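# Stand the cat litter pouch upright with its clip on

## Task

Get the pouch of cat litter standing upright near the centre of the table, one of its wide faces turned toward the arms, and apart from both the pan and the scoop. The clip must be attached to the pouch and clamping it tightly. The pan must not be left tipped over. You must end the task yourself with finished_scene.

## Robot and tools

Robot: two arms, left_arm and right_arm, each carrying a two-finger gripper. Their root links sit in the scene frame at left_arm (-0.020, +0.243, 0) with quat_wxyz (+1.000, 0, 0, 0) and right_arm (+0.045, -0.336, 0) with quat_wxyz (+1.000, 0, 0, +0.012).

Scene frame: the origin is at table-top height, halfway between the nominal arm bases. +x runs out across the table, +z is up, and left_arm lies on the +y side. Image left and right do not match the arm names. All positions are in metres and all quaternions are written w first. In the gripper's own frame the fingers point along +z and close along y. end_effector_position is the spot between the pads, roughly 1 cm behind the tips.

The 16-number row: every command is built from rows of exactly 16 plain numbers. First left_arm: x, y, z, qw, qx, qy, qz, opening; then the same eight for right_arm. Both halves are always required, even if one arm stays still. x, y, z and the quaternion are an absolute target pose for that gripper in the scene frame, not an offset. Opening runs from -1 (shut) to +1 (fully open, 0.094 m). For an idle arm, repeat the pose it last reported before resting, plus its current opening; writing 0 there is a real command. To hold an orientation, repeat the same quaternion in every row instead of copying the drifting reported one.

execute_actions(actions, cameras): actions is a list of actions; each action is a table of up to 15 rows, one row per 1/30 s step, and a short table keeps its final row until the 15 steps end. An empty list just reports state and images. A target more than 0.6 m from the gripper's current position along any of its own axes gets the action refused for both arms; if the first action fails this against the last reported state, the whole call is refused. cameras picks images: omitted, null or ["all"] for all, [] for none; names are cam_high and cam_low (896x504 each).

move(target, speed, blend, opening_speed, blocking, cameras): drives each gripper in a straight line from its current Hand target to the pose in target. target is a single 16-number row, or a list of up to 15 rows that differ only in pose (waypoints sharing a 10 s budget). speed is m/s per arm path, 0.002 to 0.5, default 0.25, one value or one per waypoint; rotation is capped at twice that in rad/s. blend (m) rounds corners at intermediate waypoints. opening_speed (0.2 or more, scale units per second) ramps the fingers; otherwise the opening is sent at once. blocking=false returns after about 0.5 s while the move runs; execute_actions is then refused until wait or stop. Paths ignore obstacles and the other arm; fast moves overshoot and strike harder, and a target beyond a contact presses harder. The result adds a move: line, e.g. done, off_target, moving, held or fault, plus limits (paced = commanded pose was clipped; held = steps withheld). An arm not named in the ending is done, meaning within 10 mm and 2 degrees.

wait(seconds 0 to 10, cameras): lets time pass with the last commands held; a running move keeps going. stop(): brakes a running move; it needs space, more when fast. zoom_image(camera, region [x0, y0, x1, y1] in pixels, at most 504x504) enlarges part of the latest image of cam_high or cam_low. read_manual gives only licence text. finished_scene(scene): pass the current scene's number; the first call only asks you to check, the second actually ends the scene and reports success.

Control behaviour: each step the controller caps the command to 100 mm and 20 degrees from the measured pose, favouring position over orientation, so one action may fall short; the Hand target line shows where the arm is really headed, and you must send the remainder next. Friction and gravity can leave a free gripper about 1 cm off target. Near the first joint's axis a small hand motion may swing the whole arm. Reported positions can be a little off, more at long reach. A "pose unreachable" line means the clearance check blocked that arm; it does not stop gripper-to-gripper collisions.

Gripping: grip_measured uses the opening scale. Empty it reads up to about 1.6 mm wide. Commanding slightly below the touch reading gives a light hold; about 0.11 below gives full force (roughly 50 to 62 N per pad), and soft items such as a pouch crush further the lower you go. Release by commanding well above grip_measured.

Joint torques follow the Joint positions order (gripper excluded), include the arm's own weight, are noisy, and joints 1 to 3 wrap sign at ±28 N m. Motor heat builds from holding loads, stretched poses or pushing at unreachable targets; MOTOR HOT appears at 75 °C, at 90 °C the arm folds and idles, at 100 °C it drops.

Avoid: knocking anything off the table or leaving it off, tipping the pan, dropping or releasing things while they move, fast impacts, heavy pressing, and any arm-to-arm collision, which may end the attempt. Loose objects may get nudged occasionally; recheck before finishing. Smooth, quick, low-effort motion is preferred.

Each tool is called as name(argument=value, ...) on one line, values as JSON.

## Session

Scene 1 done. Now scene 2.

execute_actions(actions=[])

Scene clock: 0.00 s.
left_arm: end_effector_position=(+0.1519, +0.5698, +0.2659) grip_measured=+1.000 end_effector_quat_wxyz=(+0.338, -0.338, +0.681, +0.554) | right_arm: end_effector_position=(+0.6353, -0.0179, +0.2438) grip_measured=+1.000 end_effector_quat_wxyz=(+0.546, -0.363, +0.743, -0.134)
Joint positions: left_arm=[0.766 1.104 0.682 0.213 -0.708 0.426 0.094] | right_arm=[0.557 2.307 2.156 -0.25 0.34 -0.554 0.094]
Joint velocities: left_arm=[-0.007 0.002 0.002 0.022 0.007 -0.037 0] | right_arm=[-0.002 -0.002 -0.007 -0.066 -0.007 -0.051 0]
Joint torques (N m): no reading
Motor temperatures (°C): left_arm=[29 30 33 29 28 30 28] | right_arm=[27 32 32 27 26 27 28]
Heat: left arm: 33 °C; right arm: 32 °C.
Hand target: left_arm +0.1513, +0.5695, +0.2713; +0.343, -0.341, +0.676, +0.555 | right_arm +0.6347, -0.0183, +0.2517; +0.552, -0.358, +0.742, -0.131
Tool commands: left_gripper/opening=+1.0 right_gripper/opening=+1.0

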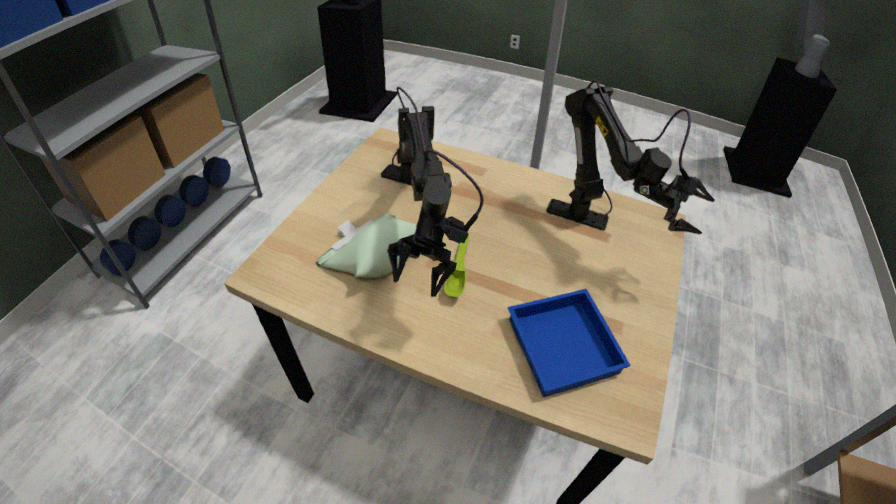

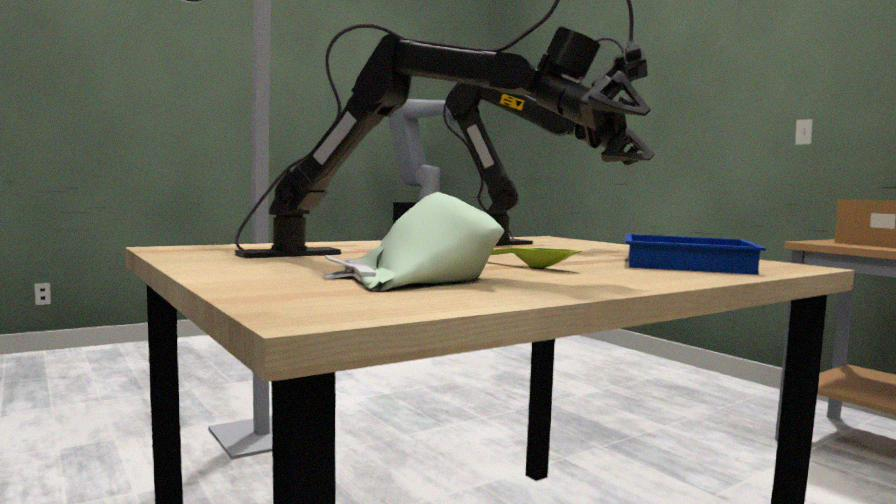

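zoom_image(camera="cam_high", region=[290, 180, 530, 320])

zoom_image(camera="cam_low", region=[300, 170, 620, 310])

Scaled by 2.100.

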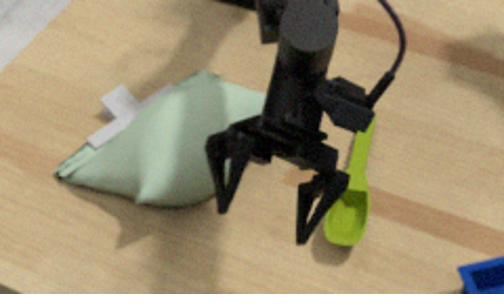

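Scaled by 1.575.

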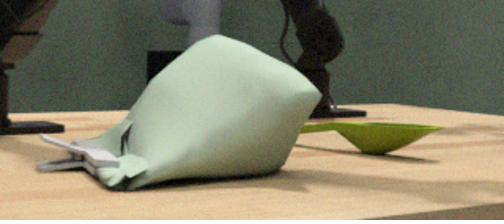

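move(target=[[0.1513, 0.5695, 0.2713, 0.343, -0.341, 0.676, 0.555, 1.0, 0.48, -0.12, 0.33, 0.2578, -0.0842, 0.9622, 0.0226, 1.0], [0.1513, 0.5695, 0.2713, 0.343, -0.341, 0.676, 0.555, 1.0, 0.25, -0.30, 0.34, 0.2578, -0.0842, 0.9622, 0.0226, 1.0]], speed=0.2, blend=0.05)

Scene clock: 6.80 s.
left_arm: end_effector_position=(+0.1519, +0.5698, +0.2659) grip_measured=+1.000 end_effector_quat_wxyz=(+0.338, -0.338, +0.681, +0.554) | right_arm: end_effector_position=(+0.2475, -0.2943, +0.3426) grip_measured=+1.000 end_effector_quat_wxyz=(+0.308, -0.079, +0.948, +0.028)
Joint positions: left_arm=[0.766 1.104 0.682 0.213 -0.708 0.426 0.094] | right_arm=[0.198 1.085 1.707 -1.565 0.028 0.046 0.094]
Joint velocities: left_arm=[0.007 0.007 -0.012 0.022 0.022 -0.051 0] | right_arm=[-0.002 0.002 -0.007 -0.051 0.007 0.007 0]
Joint torques (N m): left_arm=[-0.06 -2.91 7.98 1.89 -0.06 -0.08] | right_arm=[-0.91 -0.62 3.82 1.25 -0.12 -0.04]
Motor temperatures (°C): left_arm=[29 30 35 31 28 30 28] | right_arm=[27 36 33 29 26 27 28]
Heat: left arm: 35 °C; right arm: 36 °C.
Hand target: left_arm +0.1514, +0.5696, +0.2713; +0.343, -0.341, +0.676, +0.555 | right_arm +0.2475, -0.2945, +0.3399; +0.305, -0.080, +0.949, +0.029
Off the commanded pose: left_arm 0.005 m, 1 deg | right_arm 0.007 m, 6 deg.
joint read past its limit (right arm) — joint 4 (wrist pitch), lower limit.
joint sent to its limit (right arm) — joint 4 (wrist pitch), lower limit. The joint targets are off in position and orientation.
move: off_target (right_arm)

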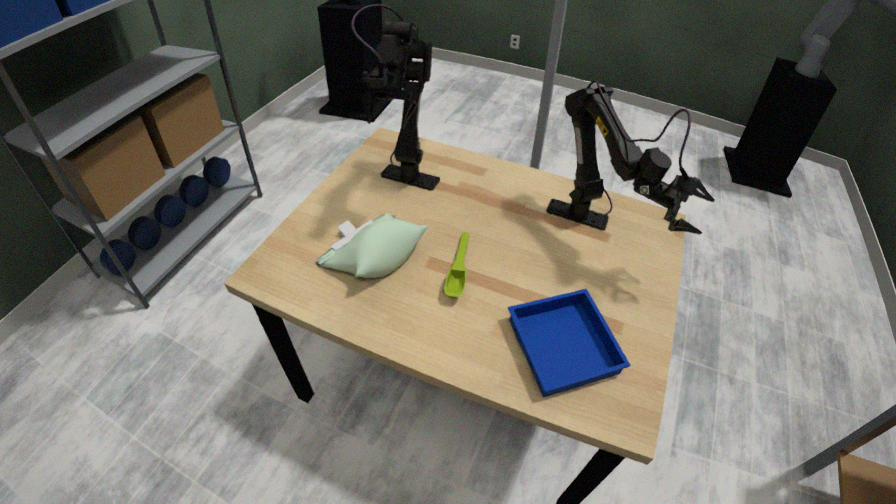

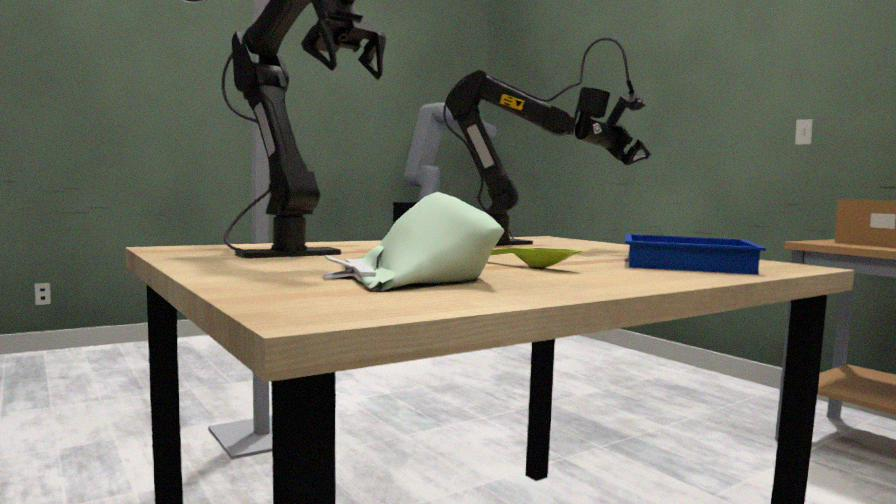

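zoom_image(camera="cam_high", region=[300, 190, 460, 300])

zoom_image(camera="cam_low", region=[310, 180, 530, 310])

Scaled by 3.150.

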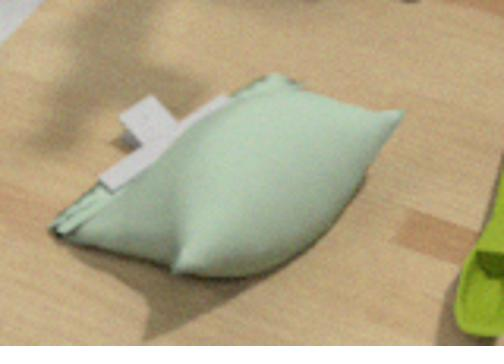

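Scaled by 2.291.

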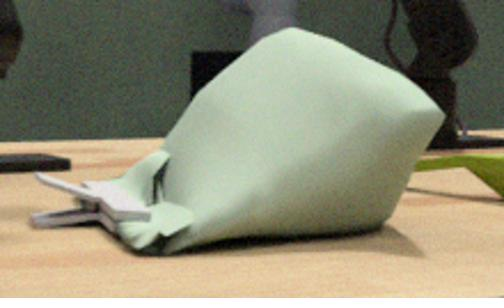

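zoom_image(camera="cam_low", region=[470, 225, 630, 285])

zoom_image(camera="cam_high", region=[420, 220, 500, 310])

Scaled by 3.150.

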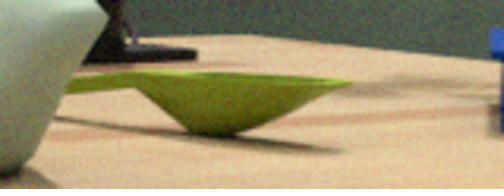

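Scaled by 5.600.

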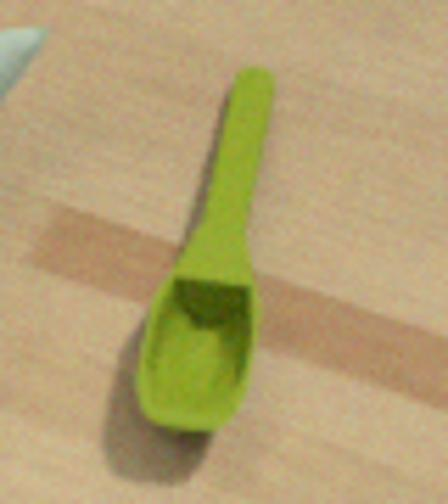

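move(target=[[0.25, 0.20, 0.24, 0.1736, 0.0, 0.9848, 0.0, 0.0, 0.2475, -0.2945, 0.335, 0.3156, -0.0827, 0.9449, 0.0276, 0.0], [0.305, -0.027, 0.13, 0.0432, -0.1391, 0.9894, 0.0061, 0.0, 0.2475, -0.2945, 0.335, 0.3156, -0.0827, 0.9449, 0.0276, 0.0]], speed=0.25, blend=0.05)

Scene clock: 16.23 s.
left_arm: end_effector_position=(+0.2901, -0.0278, +0.1319) grip_measured=+0.001 end_effector_quat_wxyz=(+0.032, -0.149, +0.988, +0.021) | right_arm: end_effector_position=(+0.2475, -0.2942, +0.3355) grip_measured=+0.002 end_effector_quat_wxyz=(+0.311, -0.081, +0.947, +0.028)
Joint positions: left_arm=[-0.753 2.131 2.04 -1.474 -0.076 -1.051 0.047] | right_arm=[0.198 1.058 1.654 -1.532 0.028 0.042 0.047]
Joint velocities: left_arm=[-0.012 0.002 -0.012 0.022 -0.037 0.007 0] | right_arm=[0.002 0.007 -0.002 -0.066 0.037 0.022 -0.001]
Joint torques (N m): left_arm=[0.44 -9.31 8.23 0.36 -0.06 -0.03] | right_arm=[-0.4 -1.29 3.77 1.37 -0.02 -0.16]
Motor temperatures (°C): left_arm=[29 31 37 32 28 30 28] | right_arm=[27 35 33 31 26 27 28]
Heat: left arm: 37 °C; right arm: 35 °C.
Hand target: left_arm +0.2921, -0.0280, +0.1326; +0.031, -0.153, +0.988, +0.023 | right_arm +0.2474, -0.2946, +0.3351; +0.315, -0.083, +0.945, +0.027
Off the commanded pose: left_arm 0.015 m, 2 deg | right_arm 0.001 m, 1 deg.
move: off_target (left_arm)

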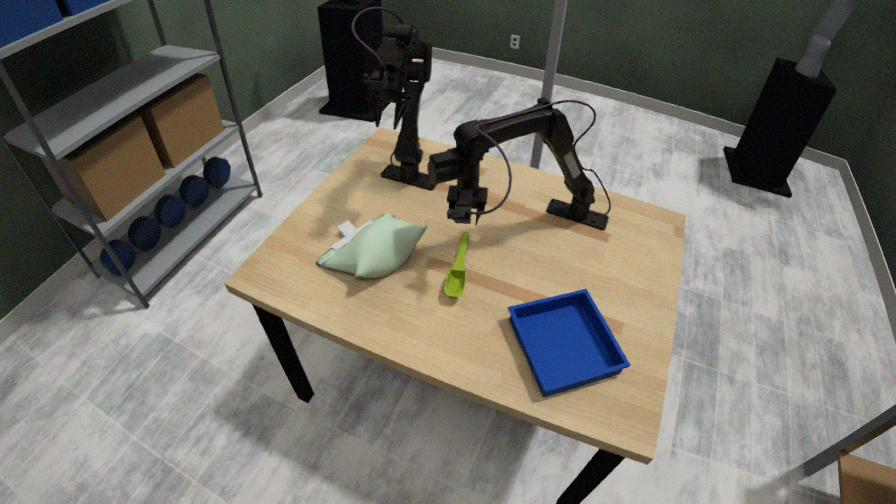

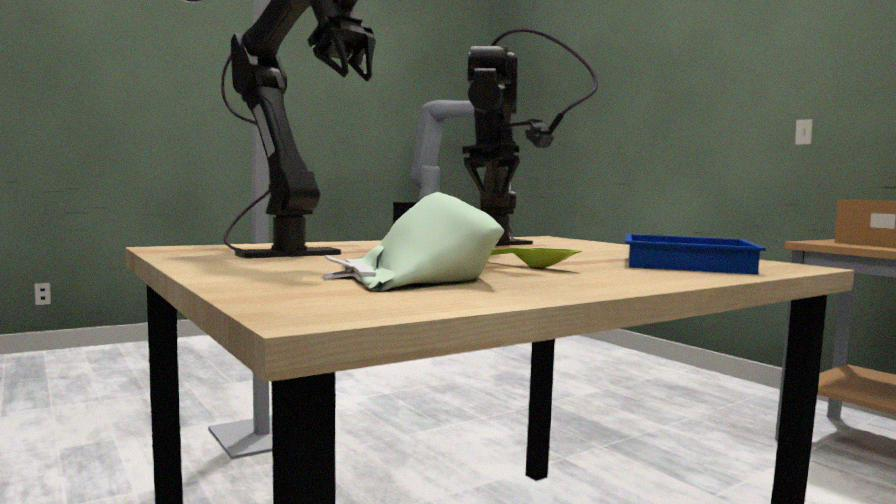

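zoom_image(camera="cam_high", region=[410, 110, 530, 310])

zoom_image(camera="cam_low", region=[420, 40, 620, 290])

Scaled by 2.520.

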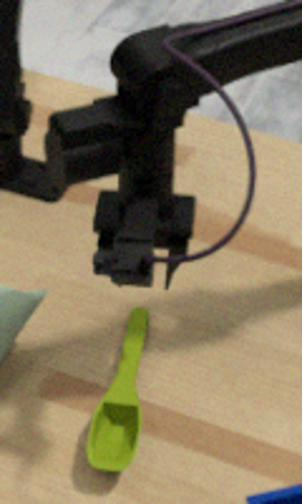

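Scaled by 2.016.

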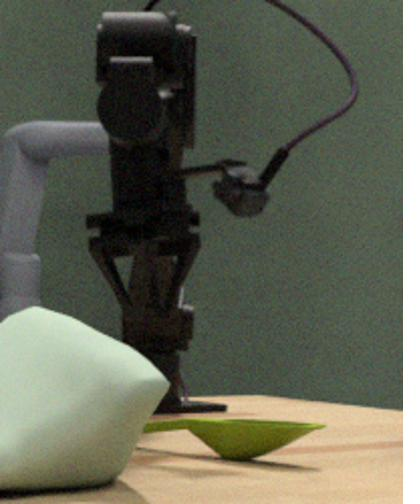

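move(target=[[0.310, -0.027, 0.06, 0.0, -0.1392, 0.9903, 0.0, 0.0, 0.2475, -0.2945, 0.335, 0.3156, -0.0827, 0.9449, 0.0276, 0.0], [0.310, -0.027, 0.032, 0.0, -0.1392, 0.9903, 0.0, 0.0, 0.2475, -0.2945, 0.335, 0.3156, -0.0827, 0.9449, 0.0276, 0.0]], speed=[0.12, 0.05])

zoom_image(camera="cam_high", region=[410, 150, 530, 310])

zoom_image(camera="cam_low", region=[420, 40, 620, 290])

Scene clock: 18.47 s.
left_arm: end_effector_position=(+0.3094, -0.0276, +0.0420) grip_measured=+0.001 end_effector_quat_wxyz=(+0.005, -0.141, +0.990, -0.006) | right_arm: end_effector_position=(+0.2476, -0.2941, +0.3356) grip_measured=+0.002 end_effector_quat_wxyz=(+0.311, -0.081, +0.947, +0.028)
Joint positions: left_arm=[-0.689 2.193 1.782 -1.146 0.001 -0.972 0.047] | right_arm=[0.198 1.058 1.654 -1.532 0.028 0.042 0.047]
Joint velocities: left_arm=[-0.017 -0.007 -0.012 -0.051 0.095 -0.066 0] | right_arm=[0.002 0.007 -0.022 0.037 -0.022 -0.051 0]
Joint torques (N m): left_arm=[-0.08 -9.54 5.35 0.6 -0.01 0.08] | right_arm=[-0.2 -1.39 3.75 1.33 -0.05 -0.1]
Motor temperatures (°C): left_arm=[29 32 37 32 28 30 28] | right_arm=[27 35 33 31 26 27 28]
Heat: left arm: 37 °C; right arm: 35 °C.
Hand target: left_arm +0.3089, -0.0266, +0.0323; -0.001, -0.139, +0.990, +0.000 | right_arm +0.2474, -0.2945, +0.3350; +0.315, -0.083, +0.945, +0.027
Off the commanded pose: left_arm 0.010 m, 1 deg | right_arm 0.001 m, 1 deg.
move: done

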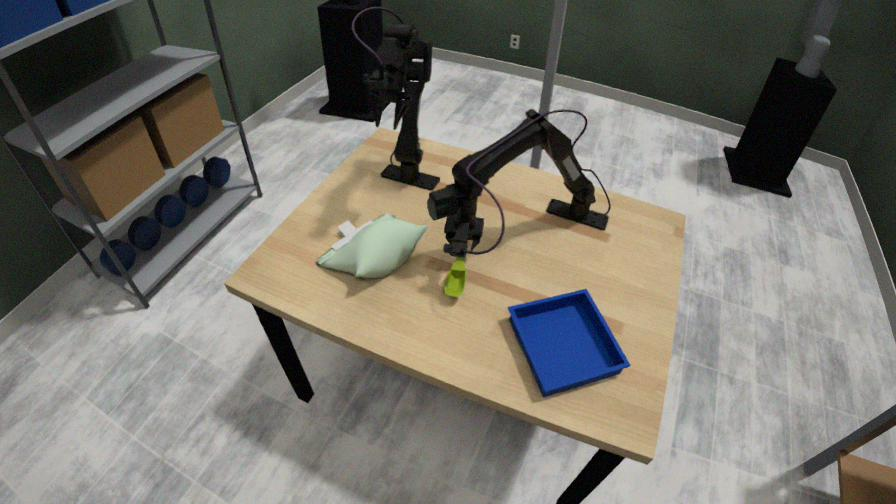

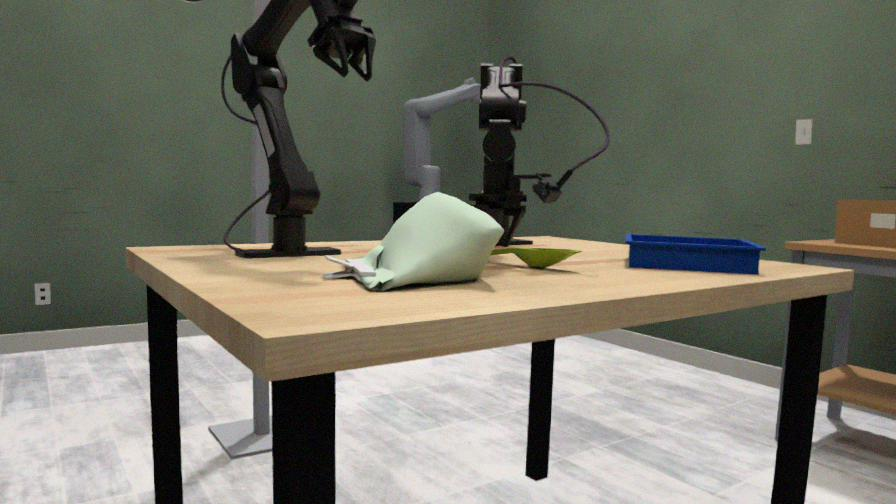

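Scaled by 3.150.

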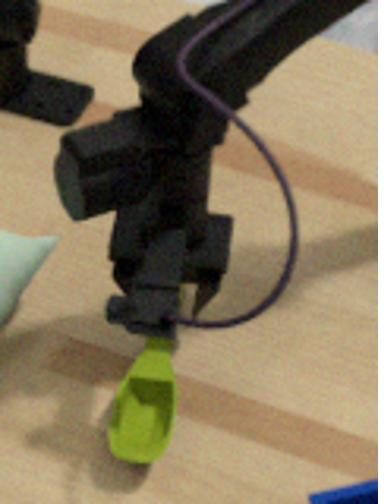

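Scaled by 2.016.

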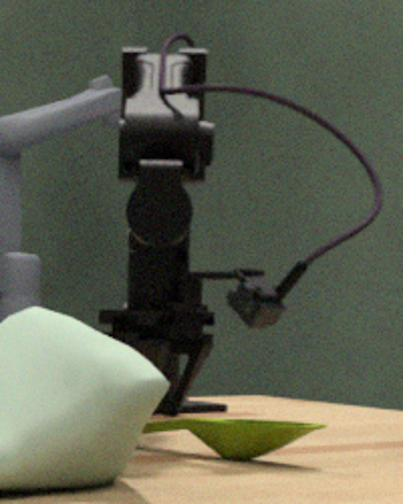

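move(target=[0.310, -0.027, 0.016, 0.0, -0.1392, 0.9903, 0.0, 0.0, 0.2475, -0.2945, 0.335, 0.3156, -0.0827, 0.9449, 0.0276, 0.0], speed=0.05, cameras=["cam_low"])

zoom_image(camera="cam_low", region=[420, 40, 620, 290])

Scene clock: 19.60 s.
left_arm: end_effector_position=(+0.3105, -0.0285, +0.0266) grip_measured=+0.001 end_effector_quat_wxyz=(+0.005, -0.141, +0.990, -0.007) | right_arm: end_effector_position=(+0.2477, -0.2941, +0.3356) grip_measured=+0.002 end_effector_quat_wxyz=(+0.311, -0.081, +0.947, +0.028)
Joint positions: left_arm=[-0.689 2.209 1.746 -1.091 0.001 -0.972 0.047] | right_arm=[0.198 1.058 1.654 -1.531 0.028 0.042 0.047]
Joint velocities: left_arm=[-0.012 -0.012 -0.002 -0.007 -0.007 0.066 -0.001] | right_arm=[0.017 -0.002 -0.002 0.022 -0.022 -0.051 0]
Joint torques (N m): left_arm=[0.05 -9.5 5.2 0.59 0.03 0.08] | right_arm=[-0.16 -1.18 3.69 1.37 -0.05 -0.09]
Motor temperatures (°C): left_arm=[29 32 37 31 28 30 28] | right_arm=[27 34 33 31 26 27 28]
Heat: left arm: 37 °C; right arm: 34 °C.
Hand target: left_arm +0.3097, -0.0268, +0.0163; +0.000, -0.139, +0.990, +0.000 | right_arm +0.2475, -0.2945, +0.3351; +0.316, -0.083, +0.945, +0.028
Off the commanded pose: left_arm 0.011 m, 1 deg | right_arm 0.001 m, 1 deg.
move: off_target (left_arm)
Images, in order (width x height): cam_low 896x504.

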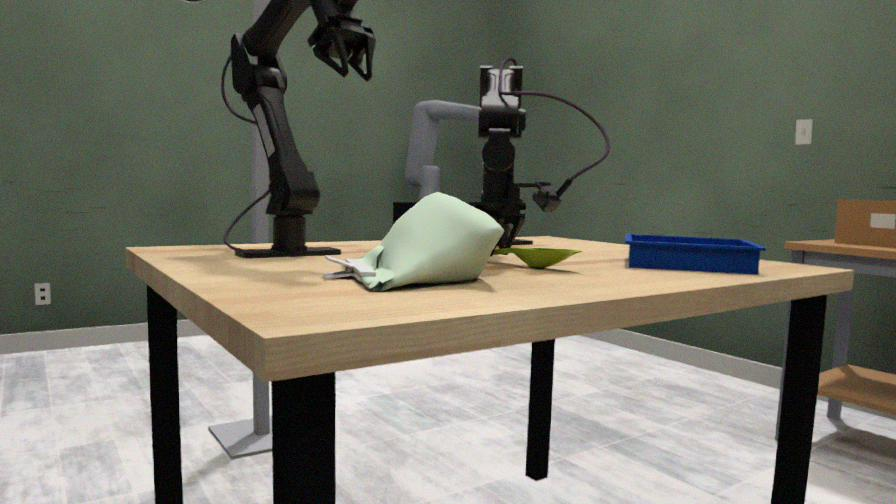

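Scaled by 2.016.

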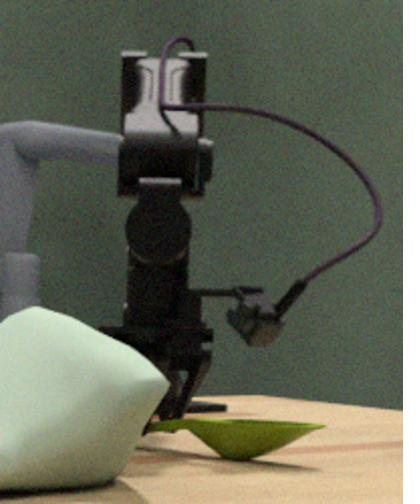

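move(target=[0.3105, -0.0275, 0.017, 0.0, -0.1392, 0.9903, 0.0, -0.75, 0.2475, -0.2945, 0.335, 0.3156, -0.0827, 0.9449, 0.0276, 0.0], speed=0.05, opening_speed=1.0)

zoom_image(camera="cam_low", region=[420, 40, 620, 290])

zoom_image(camera="cam_high", region=[410, 150, 530, 310])

Scene clock: 20.70 s.
left_arm: end_effector_position=(+0.3105, -0.0285, +0.0266) grip_measured=-0.575 end_effector_quat_wxyz=(+0.005, -0.141, +0.990, -0.007) | right_arm: end_effector_position=(+0.2477, -0.2941, +0.3356) grip_measured=+0.002 end_effector_quat_wxyz=(+0.311, -0.081, +0.947, +0.028)
Joint positions: left_arm=[-0.689 2.209 1.746 -1.091 0.001 -0.972 0.02] | right_arm=[0.198 1.058 1.654 -1.531 0.028 0.042 0.047]
Joint velocities: left_arm=[-0.002 0.022 0.007 -0.007 -0.051 0.007 0.001] | right_arm=[0.007 -0.007 0.007 0.022 -0.081 -0.066 0]
Joint torques (N m): left_arm=[0.05 -9.09 6.06 0.54 -0.01 0.03] | right_arm=[-0.29 -1.29 3.7 1.31 -0.03 -0.09]
Motor temperatures (°C): left_arm=[29 32 37 31 28 30 28] | right_arm=[27 34 33 31 26 27 28]
Heat: left arm: 37 °C; right arm: 34 °C.
Hand target: left_arm +0.3102, -0.0273, +0.0172; +0.000, -0.139, +0.990, +0.000 | right_arm +0.2475, -0.2945, +0.3350; +0.315, -0.083, +0.945, +0.027
Off the commanded pose: left_arm 0.010 m, 1 deg | right_arm 0.001 m, 1 deg.
move: done

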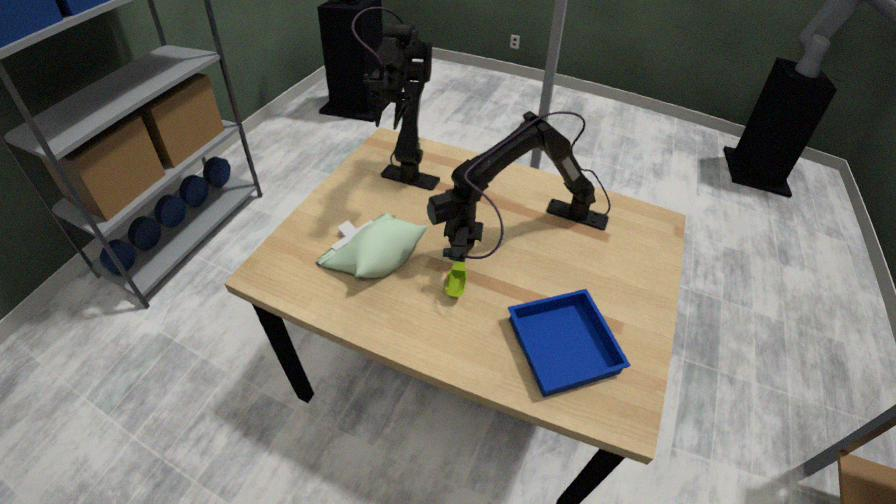

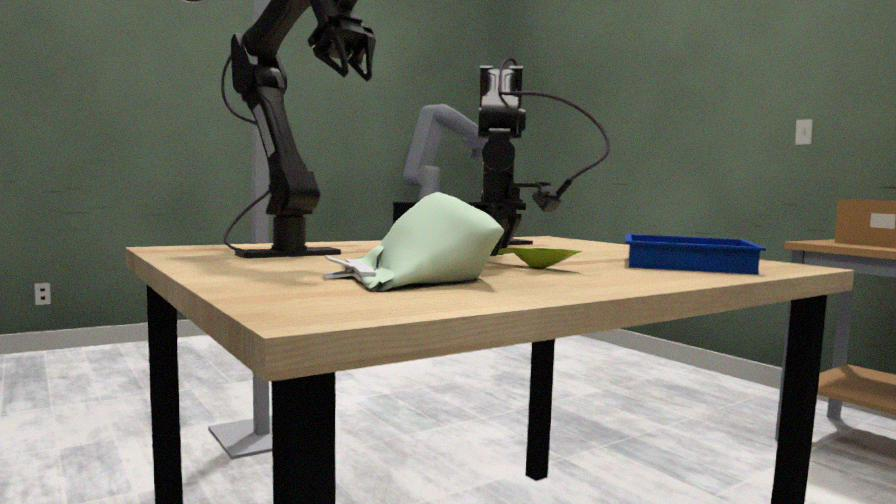

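Scaled by 2.016.

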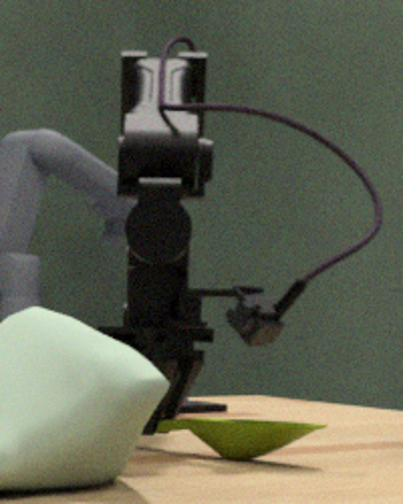

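Scaled by 3.150.

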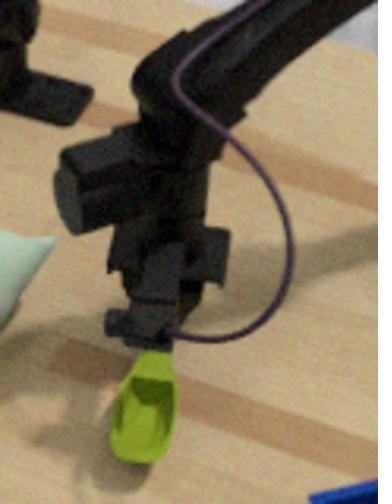

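move(target=[[0.3105, -0.0275, 0.05, 0.0, -0.1392, 0.9903, 0.0, -0.75, 0.2475, -0.2945, 0.335, 0.3156, -0.0827, 0.9449, 0.0276, 0.0], [0.28, 0.03, 0.08, 0.0, -0.1392, 0.9903, 0.0, -0.75, 0.2475, -0.2945, 0.335, 0.3156, -0.0827, 0.9449, 0.0276, 0.0], [0.16, 0.24, 0.08, 0.0, 0.0, 1.0, 0.0, -0.75, 0.2475, -0.2945, 0.335, 0.3156, -0.0827, 0.9449, 0.0276, 0.0]], speed=[0.06, 0.15, 0.2], blend=0.02)

zoom_image(camera="cam_high", region=[450, 130, 700, 400])

zoom_image(camera="cam_low", region=[420, 40, 780, 290])

Scene clock: 29.13 s.
left_arm: end_effector_position=(+0.1666, +0.2374, +0.0821) grip_measured=-0.575 end_effector_quat_wxyz=(+0.001, +0.000, +1.000, -0.006) | right_arm: end_effector_position=(+0.2478, -0.2941, +0.3357) grip_measured=+0.002 end_effector_quat_wxyz=(+0.311, -0.081, +0.946, +0.028)
Joint positions: left_arm=[-0.021 1.25 0.857 -1.175 0.013 -0.02 0.02] | right_arm=[0.198 1.058 1.654 -1.531 0.028 0.042 0.047]
Joint velocities: left_arm=[-0.007 0.007 0.002 0.022 0.11 0.007 -0.001] | right_arm=[-0.022 0.007 -0.012 0.066 0.007 -0.022 0]
Joint torques (N m): left_arm=[0.53 -3.93 5.52 0.39 0.1 0.08] | right_arm=[-0.23 -1.16 3.63 1.37 -0.08 -0.09]
Motor temperatures (°C): left_arm=[29 33 37 31 28 30 29] | right_arm=[27 34 33 31 26 27 28]
Heat: left arm: 37 °C; right arm: 34 °C.
Hand target: left_arm +0.1633, +0.2373, +0.0826; +0.002, +0.000, +1.000, -0.010 | right_arm +0.2475, -0.2945, +0.3351; +0.316, -0.083, +0.945, +0.028
Off the commanded pose: left_arm 0.007 m, 1 deg | right_arm 0.001 m, 1 deg.
move: done; blend cut to 0.0164 m at target 1

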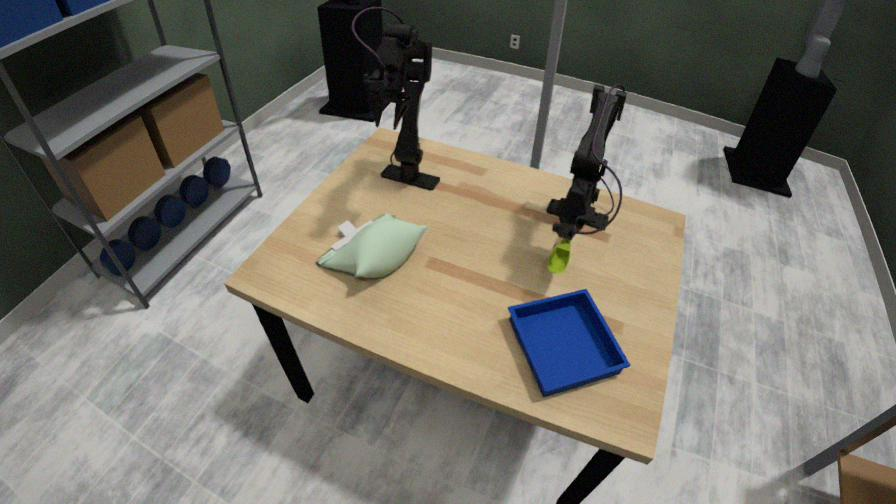

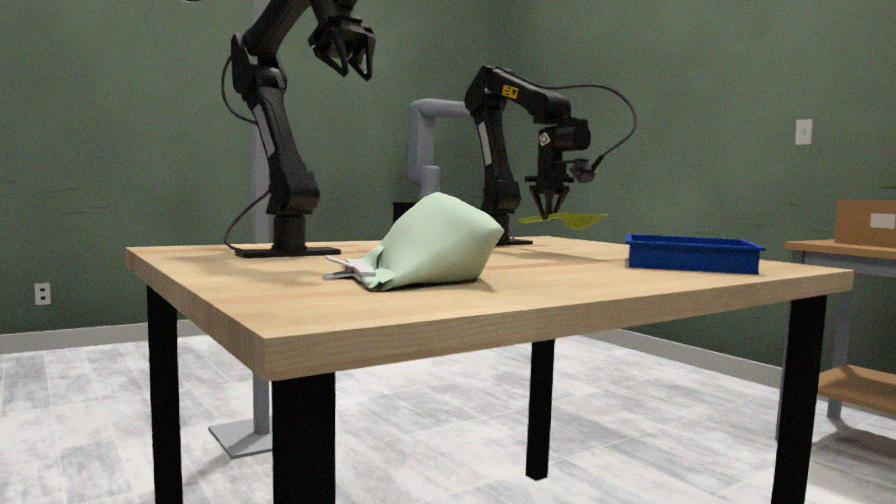

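Scaled by 1.867.

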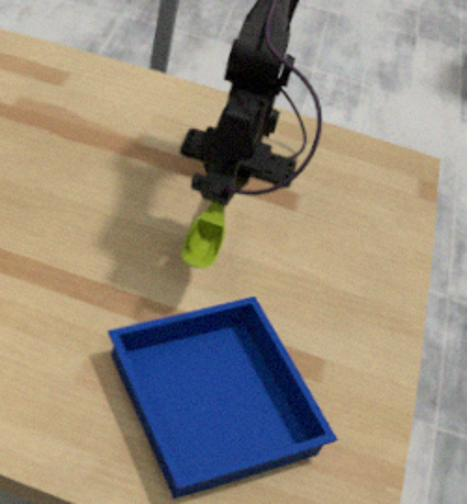

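Scaled by 1.400.

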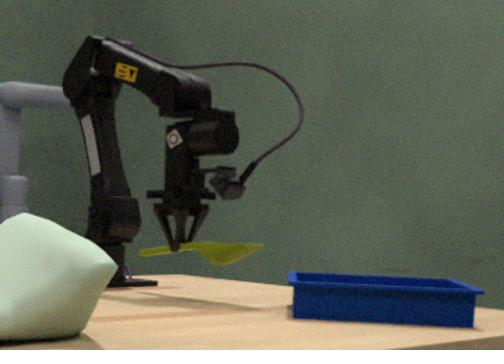

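move(target=[[0.16, 0.24, 0.04, 0.0, 0.0, 1.0, 0.0, -0.75, 0.2475, -0.2945, 0.335, 0.3156, -0.0827, 0.9449, 0.0276, 0.0], [0.16, 0.24, 0.03, 0.0, 0.0, 1.0, 0.0, -0.75, 0.2475, -0.2945, 0.335, 0.3156, -0.0827, 0.9449, 0.0276, 0.0]], speed=[0.1, 0.03], blend=0.005)

zoom_image(camera="cam_low", region=[480, 90, 780, 290])

Scene clock: 30.73 s.
left_arm: end_effector_position=(+0.1581, +0.2386, +0.0331) grip_measured=-0.575 end_effector_quat_wxyz=(-0.003, +0.000, +1.000, -0.004) | right_arm: end_effector_position=(+0.2478, -0.2941, +0.3357) grip_measured=+0.002 end_effector_quat_wxyz=(+0.311, -0.081, +0.946, +0.028)
Joint positions: left_arm=[-0.021 1.278 0.673 -0.972 0.007 -0.02 0.02] | right_arm=[0.198 1.058 1.654 -1.531 0.028 0.042 0.047]
Joint velocities: left_arm=[0.012 -0.017 0.032 0.066 -0.007 -0.007 -0.001] | right_arm=[-0.007 -0.007 -0.017 0.007 -0.022 0.022 -0.001]
Joint torques (N m): left_arm=[0.02 -2 5.27 0.59 -0.08 0.01] | right_arm=[-0.29 -1.21 3.81 1.38 -0.04 -0.09]
Motor temperatures (°C): left_arm=[29 33 37 31 28 30 29] | right_arm=[27 34 33 31 26 27 28]
Heat: left arm: 37 °C; right arm: 34 °C.
Hand target: left_arm +0.1595, +0.2400, +0.0302; +0.000, +0.000, +1.000, +0.000 | right_arm +0.2475, -0.2945, +0.3350; +0.315, -0.083, +0.945, +0.028
Off the commanded pose: left_arm 0.004 m, 1 deg | right_arm 0.001 m, 1 deg.
move: done

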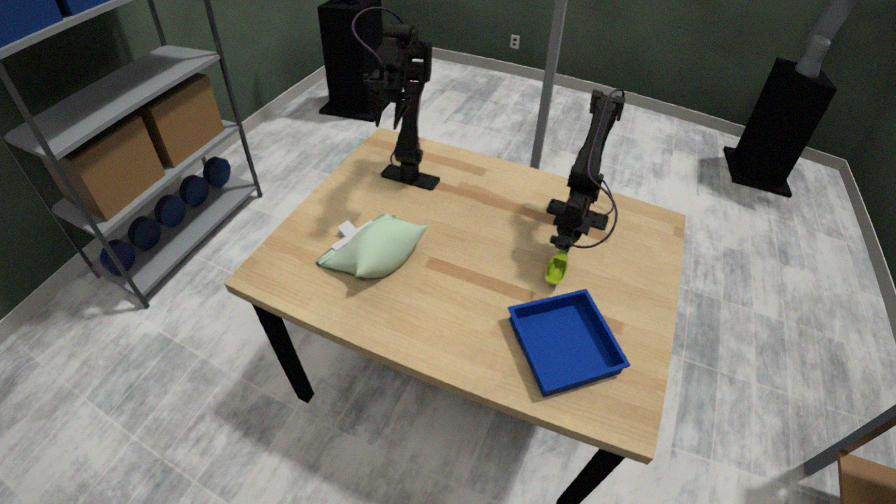

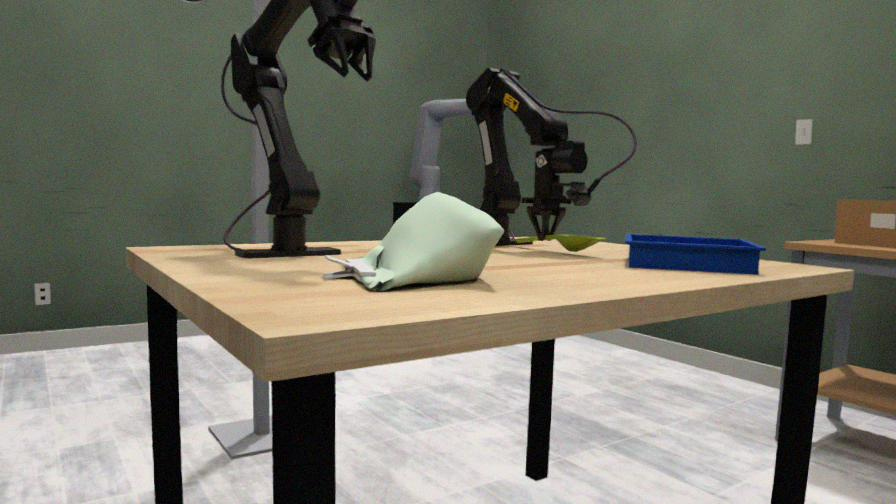

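Scaled by 1.680.

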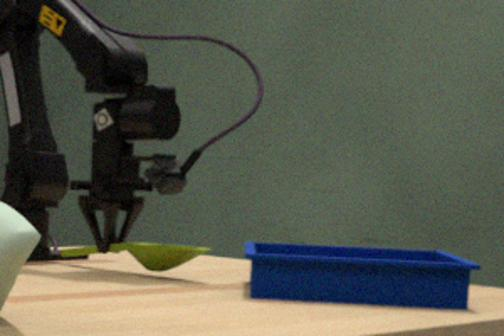

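move(target=[0.16, 0.24, 0.024, 0.0, 0.0, 1.0, 0.0, -0.75, 0.2475, -0.2945, 0.335, 0.3156, -0.0827, 0.9449, 0.0276, 0.0], speed=0.03, cameras=["cam_low"])

zoom_image(camera="cam_low", region=[500, 190, 640, 290])

Scene clock: 31.80 s.
left_arm: end_effector_position=(+0.1585, +0.2386, +0.0270) grip_measured=-0.575 end_effector_quat_wxyz=(-0.003, +0.000, +1.000, -0.004) | right_arm: end_effector_position=(+0.2479, -0.2941, +0.3358) grip_measured=+0.002 end_effector_quat_wxyz=(+0.311, -0.081, +0.946, +0.028)
Joint positions: left_arm=[-0.021 1.291 0.656 -0.942 0.007 -0.02 0.02] | right_arm=[0.198 1.058 1.654 -1.53 0.028 0.042 0.047]
Joint velocities: left_arm=[0.012 0.002 0.002 0.066 -0.037 0.007 0] | right_arm=[-0.022 -0.027 -0.012 0.007 -0.007 -0.007 0]
Joint torques (N m): left_arm=[0.08 -2.29 5.2 0.62 -0.06 -0.01] | right_arm=[-0.34 -1.14 3.64 1.3 -0.07 -0.11]
Motor temperatures (°C): left_arm=[29 33 36 31 28 30 29] | right_arm=[27 33 33 32 26 27 28]
Heat: left arm: 36 °C; right arm: 33 °C.
Hand target: left_arm +0.1598, +0.2399, +0.0241; +0.000, +0.000, +1.000, +0.000 | right_arm +0.2475, -0.2945, +0.3351; +0.316, -0.083, +0.945, +0.028
Off the commanded pose: left_arm 0.004 m, 1 deg | right_arm 0.001 m, 1 deg.
move: done
Images, in order (width x height): cam_low 896x504.

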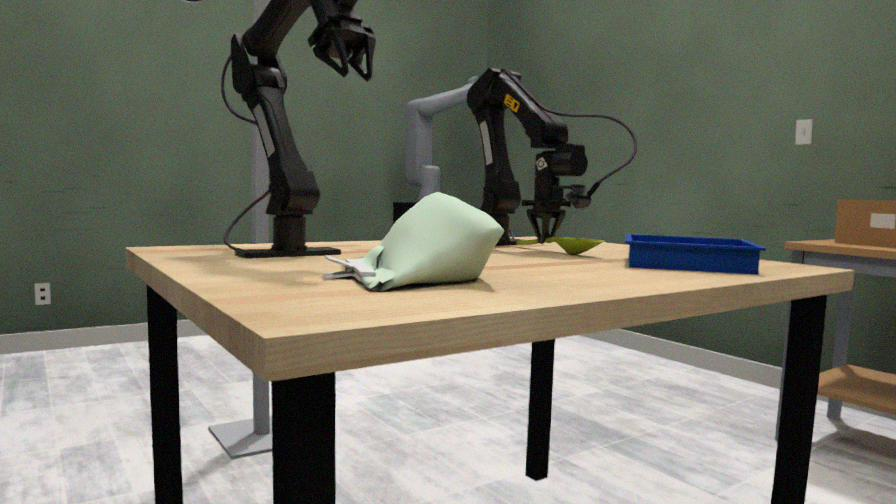

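Scaled by 3.600.

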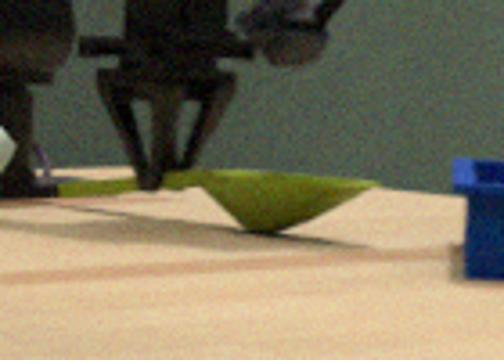

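move(target=[0.16, 0.24, 0.024, 0.0, 0.0, 1.0, 0.0, -0.1, 0.2475, -0.2945, 0.335, 0.3156, -0.0827, 0.9449, 0.0276, 0.0], speed=0.03, opening_speed=0.8, cameras=["cam_low"])

zoom_image(camera="cam_low", region=[500, 190, 640, 290])

Scene clock: 32.97 s.
left_arm: end_effector_position=(+0.1597, +0.2386, +0.0270) grip_measured=-0.101 end_effector_quat_wxyz=(-0.001, +0.000, +1.000, -0.003) | right_arm: end_effector_position=(+0.2479, -0.2941, +0.3358) grip_measured=+0.002 end_effector_quat_wxyz=(+0.311, -0.081, +0.946, +0.028)
Joint positions: left_arm=[-0.021 1.291 0.656 -0.937 0.007 -0.02 0.042] | right_arm=[0.198 1.058 1.654 -1.53 0.028 0.042 0.047]
Joint velocities: left_arm=[-0.007 -0.012 -0.007 -0.007 0.051 0.051 0.001] | right_arm=[0.007 0.002 -0.012 -0.066 -0.037 0.022 -0.001]
Joint torques (N m): left_arm=[0.17 -2.17 5.33 0.6 -0.1 -0.02] | right_arm=[-0.29 -1.28 3.77 1.33 -0.06 -0.1]
Motor temperatures (°C): left_arm=[29 33 36 31 28 30 29] | right_arm=[27 33 33 32 26 27 28]
Heat: left arm: 36 °C; right arm: 33 °C.
Hand target: left_arm +0.1600, +0.2400, +0.0240; +0.000, +0.000, +1.000, +0.000 | right_arm +0.2475, -0.2945, +0.3350; +0.315, -0.083, +0.945, +0.028
Off the commanded pose: left_arm 0.003 m, 0 deg | right_arm 0.001 m, 1 deg.
move: done
Images, in order (width x height): cam_low 896x504.

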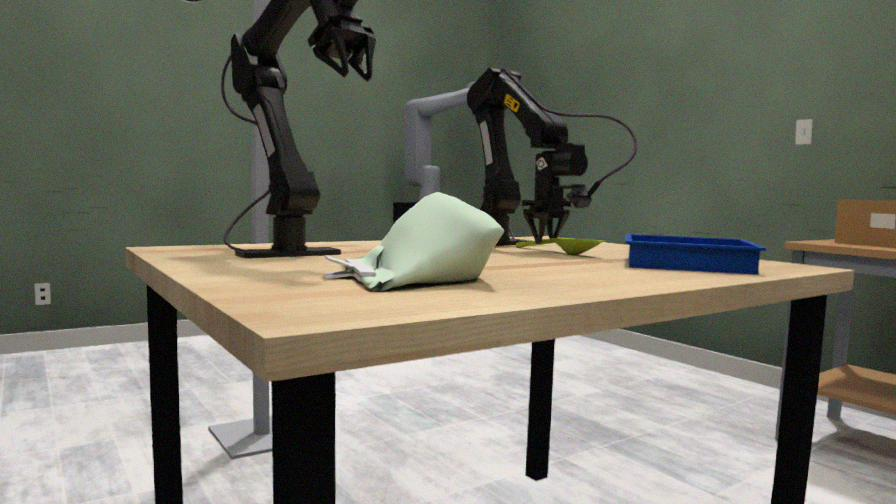

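Scaled by 3.600.

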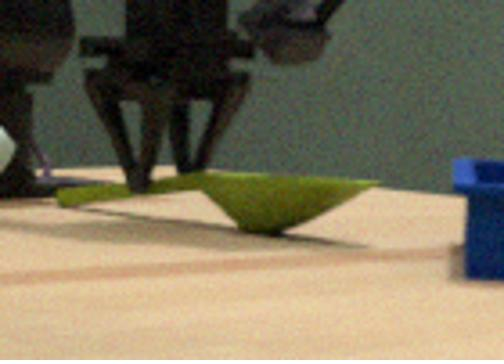

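move(target=[0.155, 0.24, 0.15, 0.1305, 0.0, 0.9914, 0.0, -0.1, 0.2475, -0.2945, 0.335, 0.3156, -0.0827, 0.9449, 0.0276, 0.0], speed=0.12)

zoom_image(camera="cam_high", region=[330, 20, 470, 200])

zoom_image(camera="cam_high", region=[480, 140, 680, 340])

Scene clock: 35.03 s.
left_arm: end_effector_position=(+0.1554, +0.2388, +0.1416) grip_measured=-0.101 end_effector_quat_wxyz=(+0.121, +0.001, +0.993, -0.006) | right_arm: end_effector_position=(+0.2479, -0.2941, +0.3358) grip_measured=+0.002 end_effector_quat_wxyz=(+0.311, -0.081, +0.946, +0.028)
Joint positions: left_arm=[-0.021 0.957 0.91 -1.28 0.007 -0.02 0.042] | right_arm=[0.198 1.058 1.654 -1.53 0.028 0.042 0.047]
Joint velocities: left_arm=[0.007 -0.007 -0.002 0.007 -0.007 0.037 0] | right_arm=[-0.002 0.002 -0.017 -0.051 0.037 -0.007 -0.001]
Joint torques (N m): left_arm=[0.14 -1.28 8.36 0.83 -0.11 0.02] | right_arm=[-0.21 -1.09 3.71 1.32 -0.01 -0.07]
Motor temperatures (°C): left_arm=[29 32 37 31 28 30 29] | right_arm=[27 33 33 32 26 27 28]
Heat: left arm: 37 °C; right arm: 33 °C.
Hand target: left_arm +0.1566, +0.2400, +0.1488; +0.130, +0.002, +0.991, -0.002 | right_arm +0.2475, -0.2945, +0.3350; +0.315, -0.083, +0.945, +0.028
Off the commanded pose: left_arm 0.009 m, 1 deg | right_arm 0.001 m, 1 deg.
move: done

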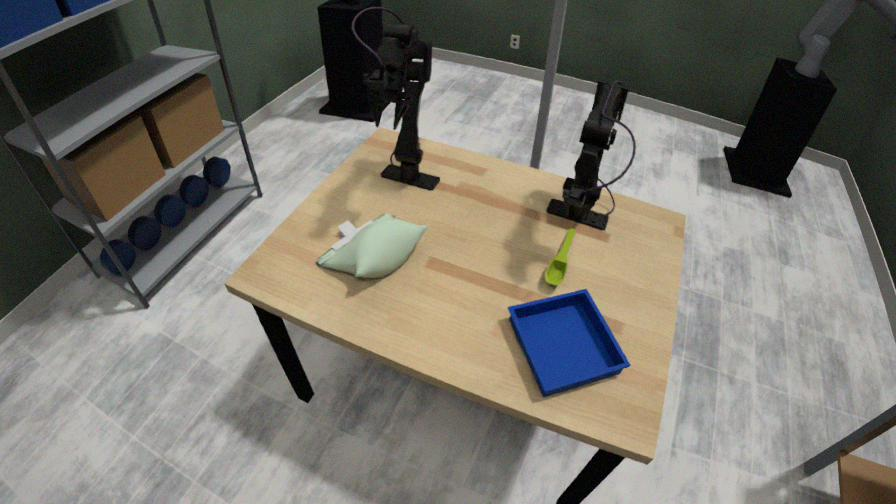

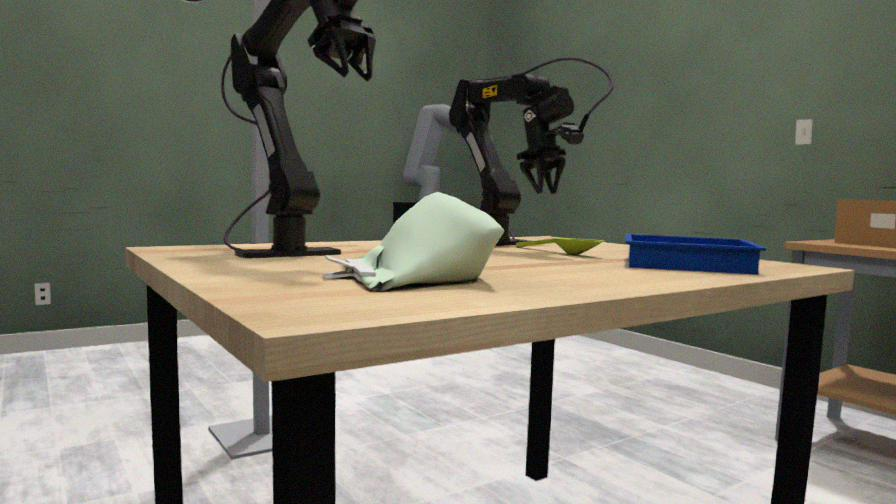

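Scaled by 2.800.

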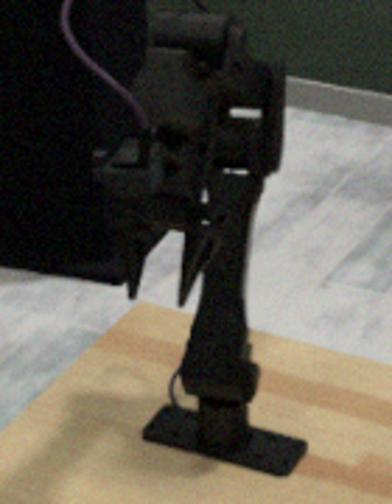

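Scaled by 2.520.

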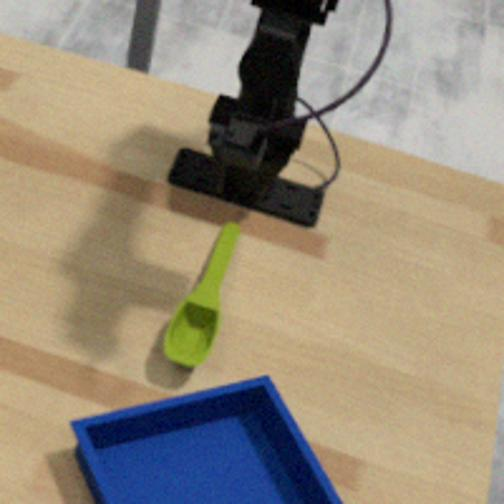

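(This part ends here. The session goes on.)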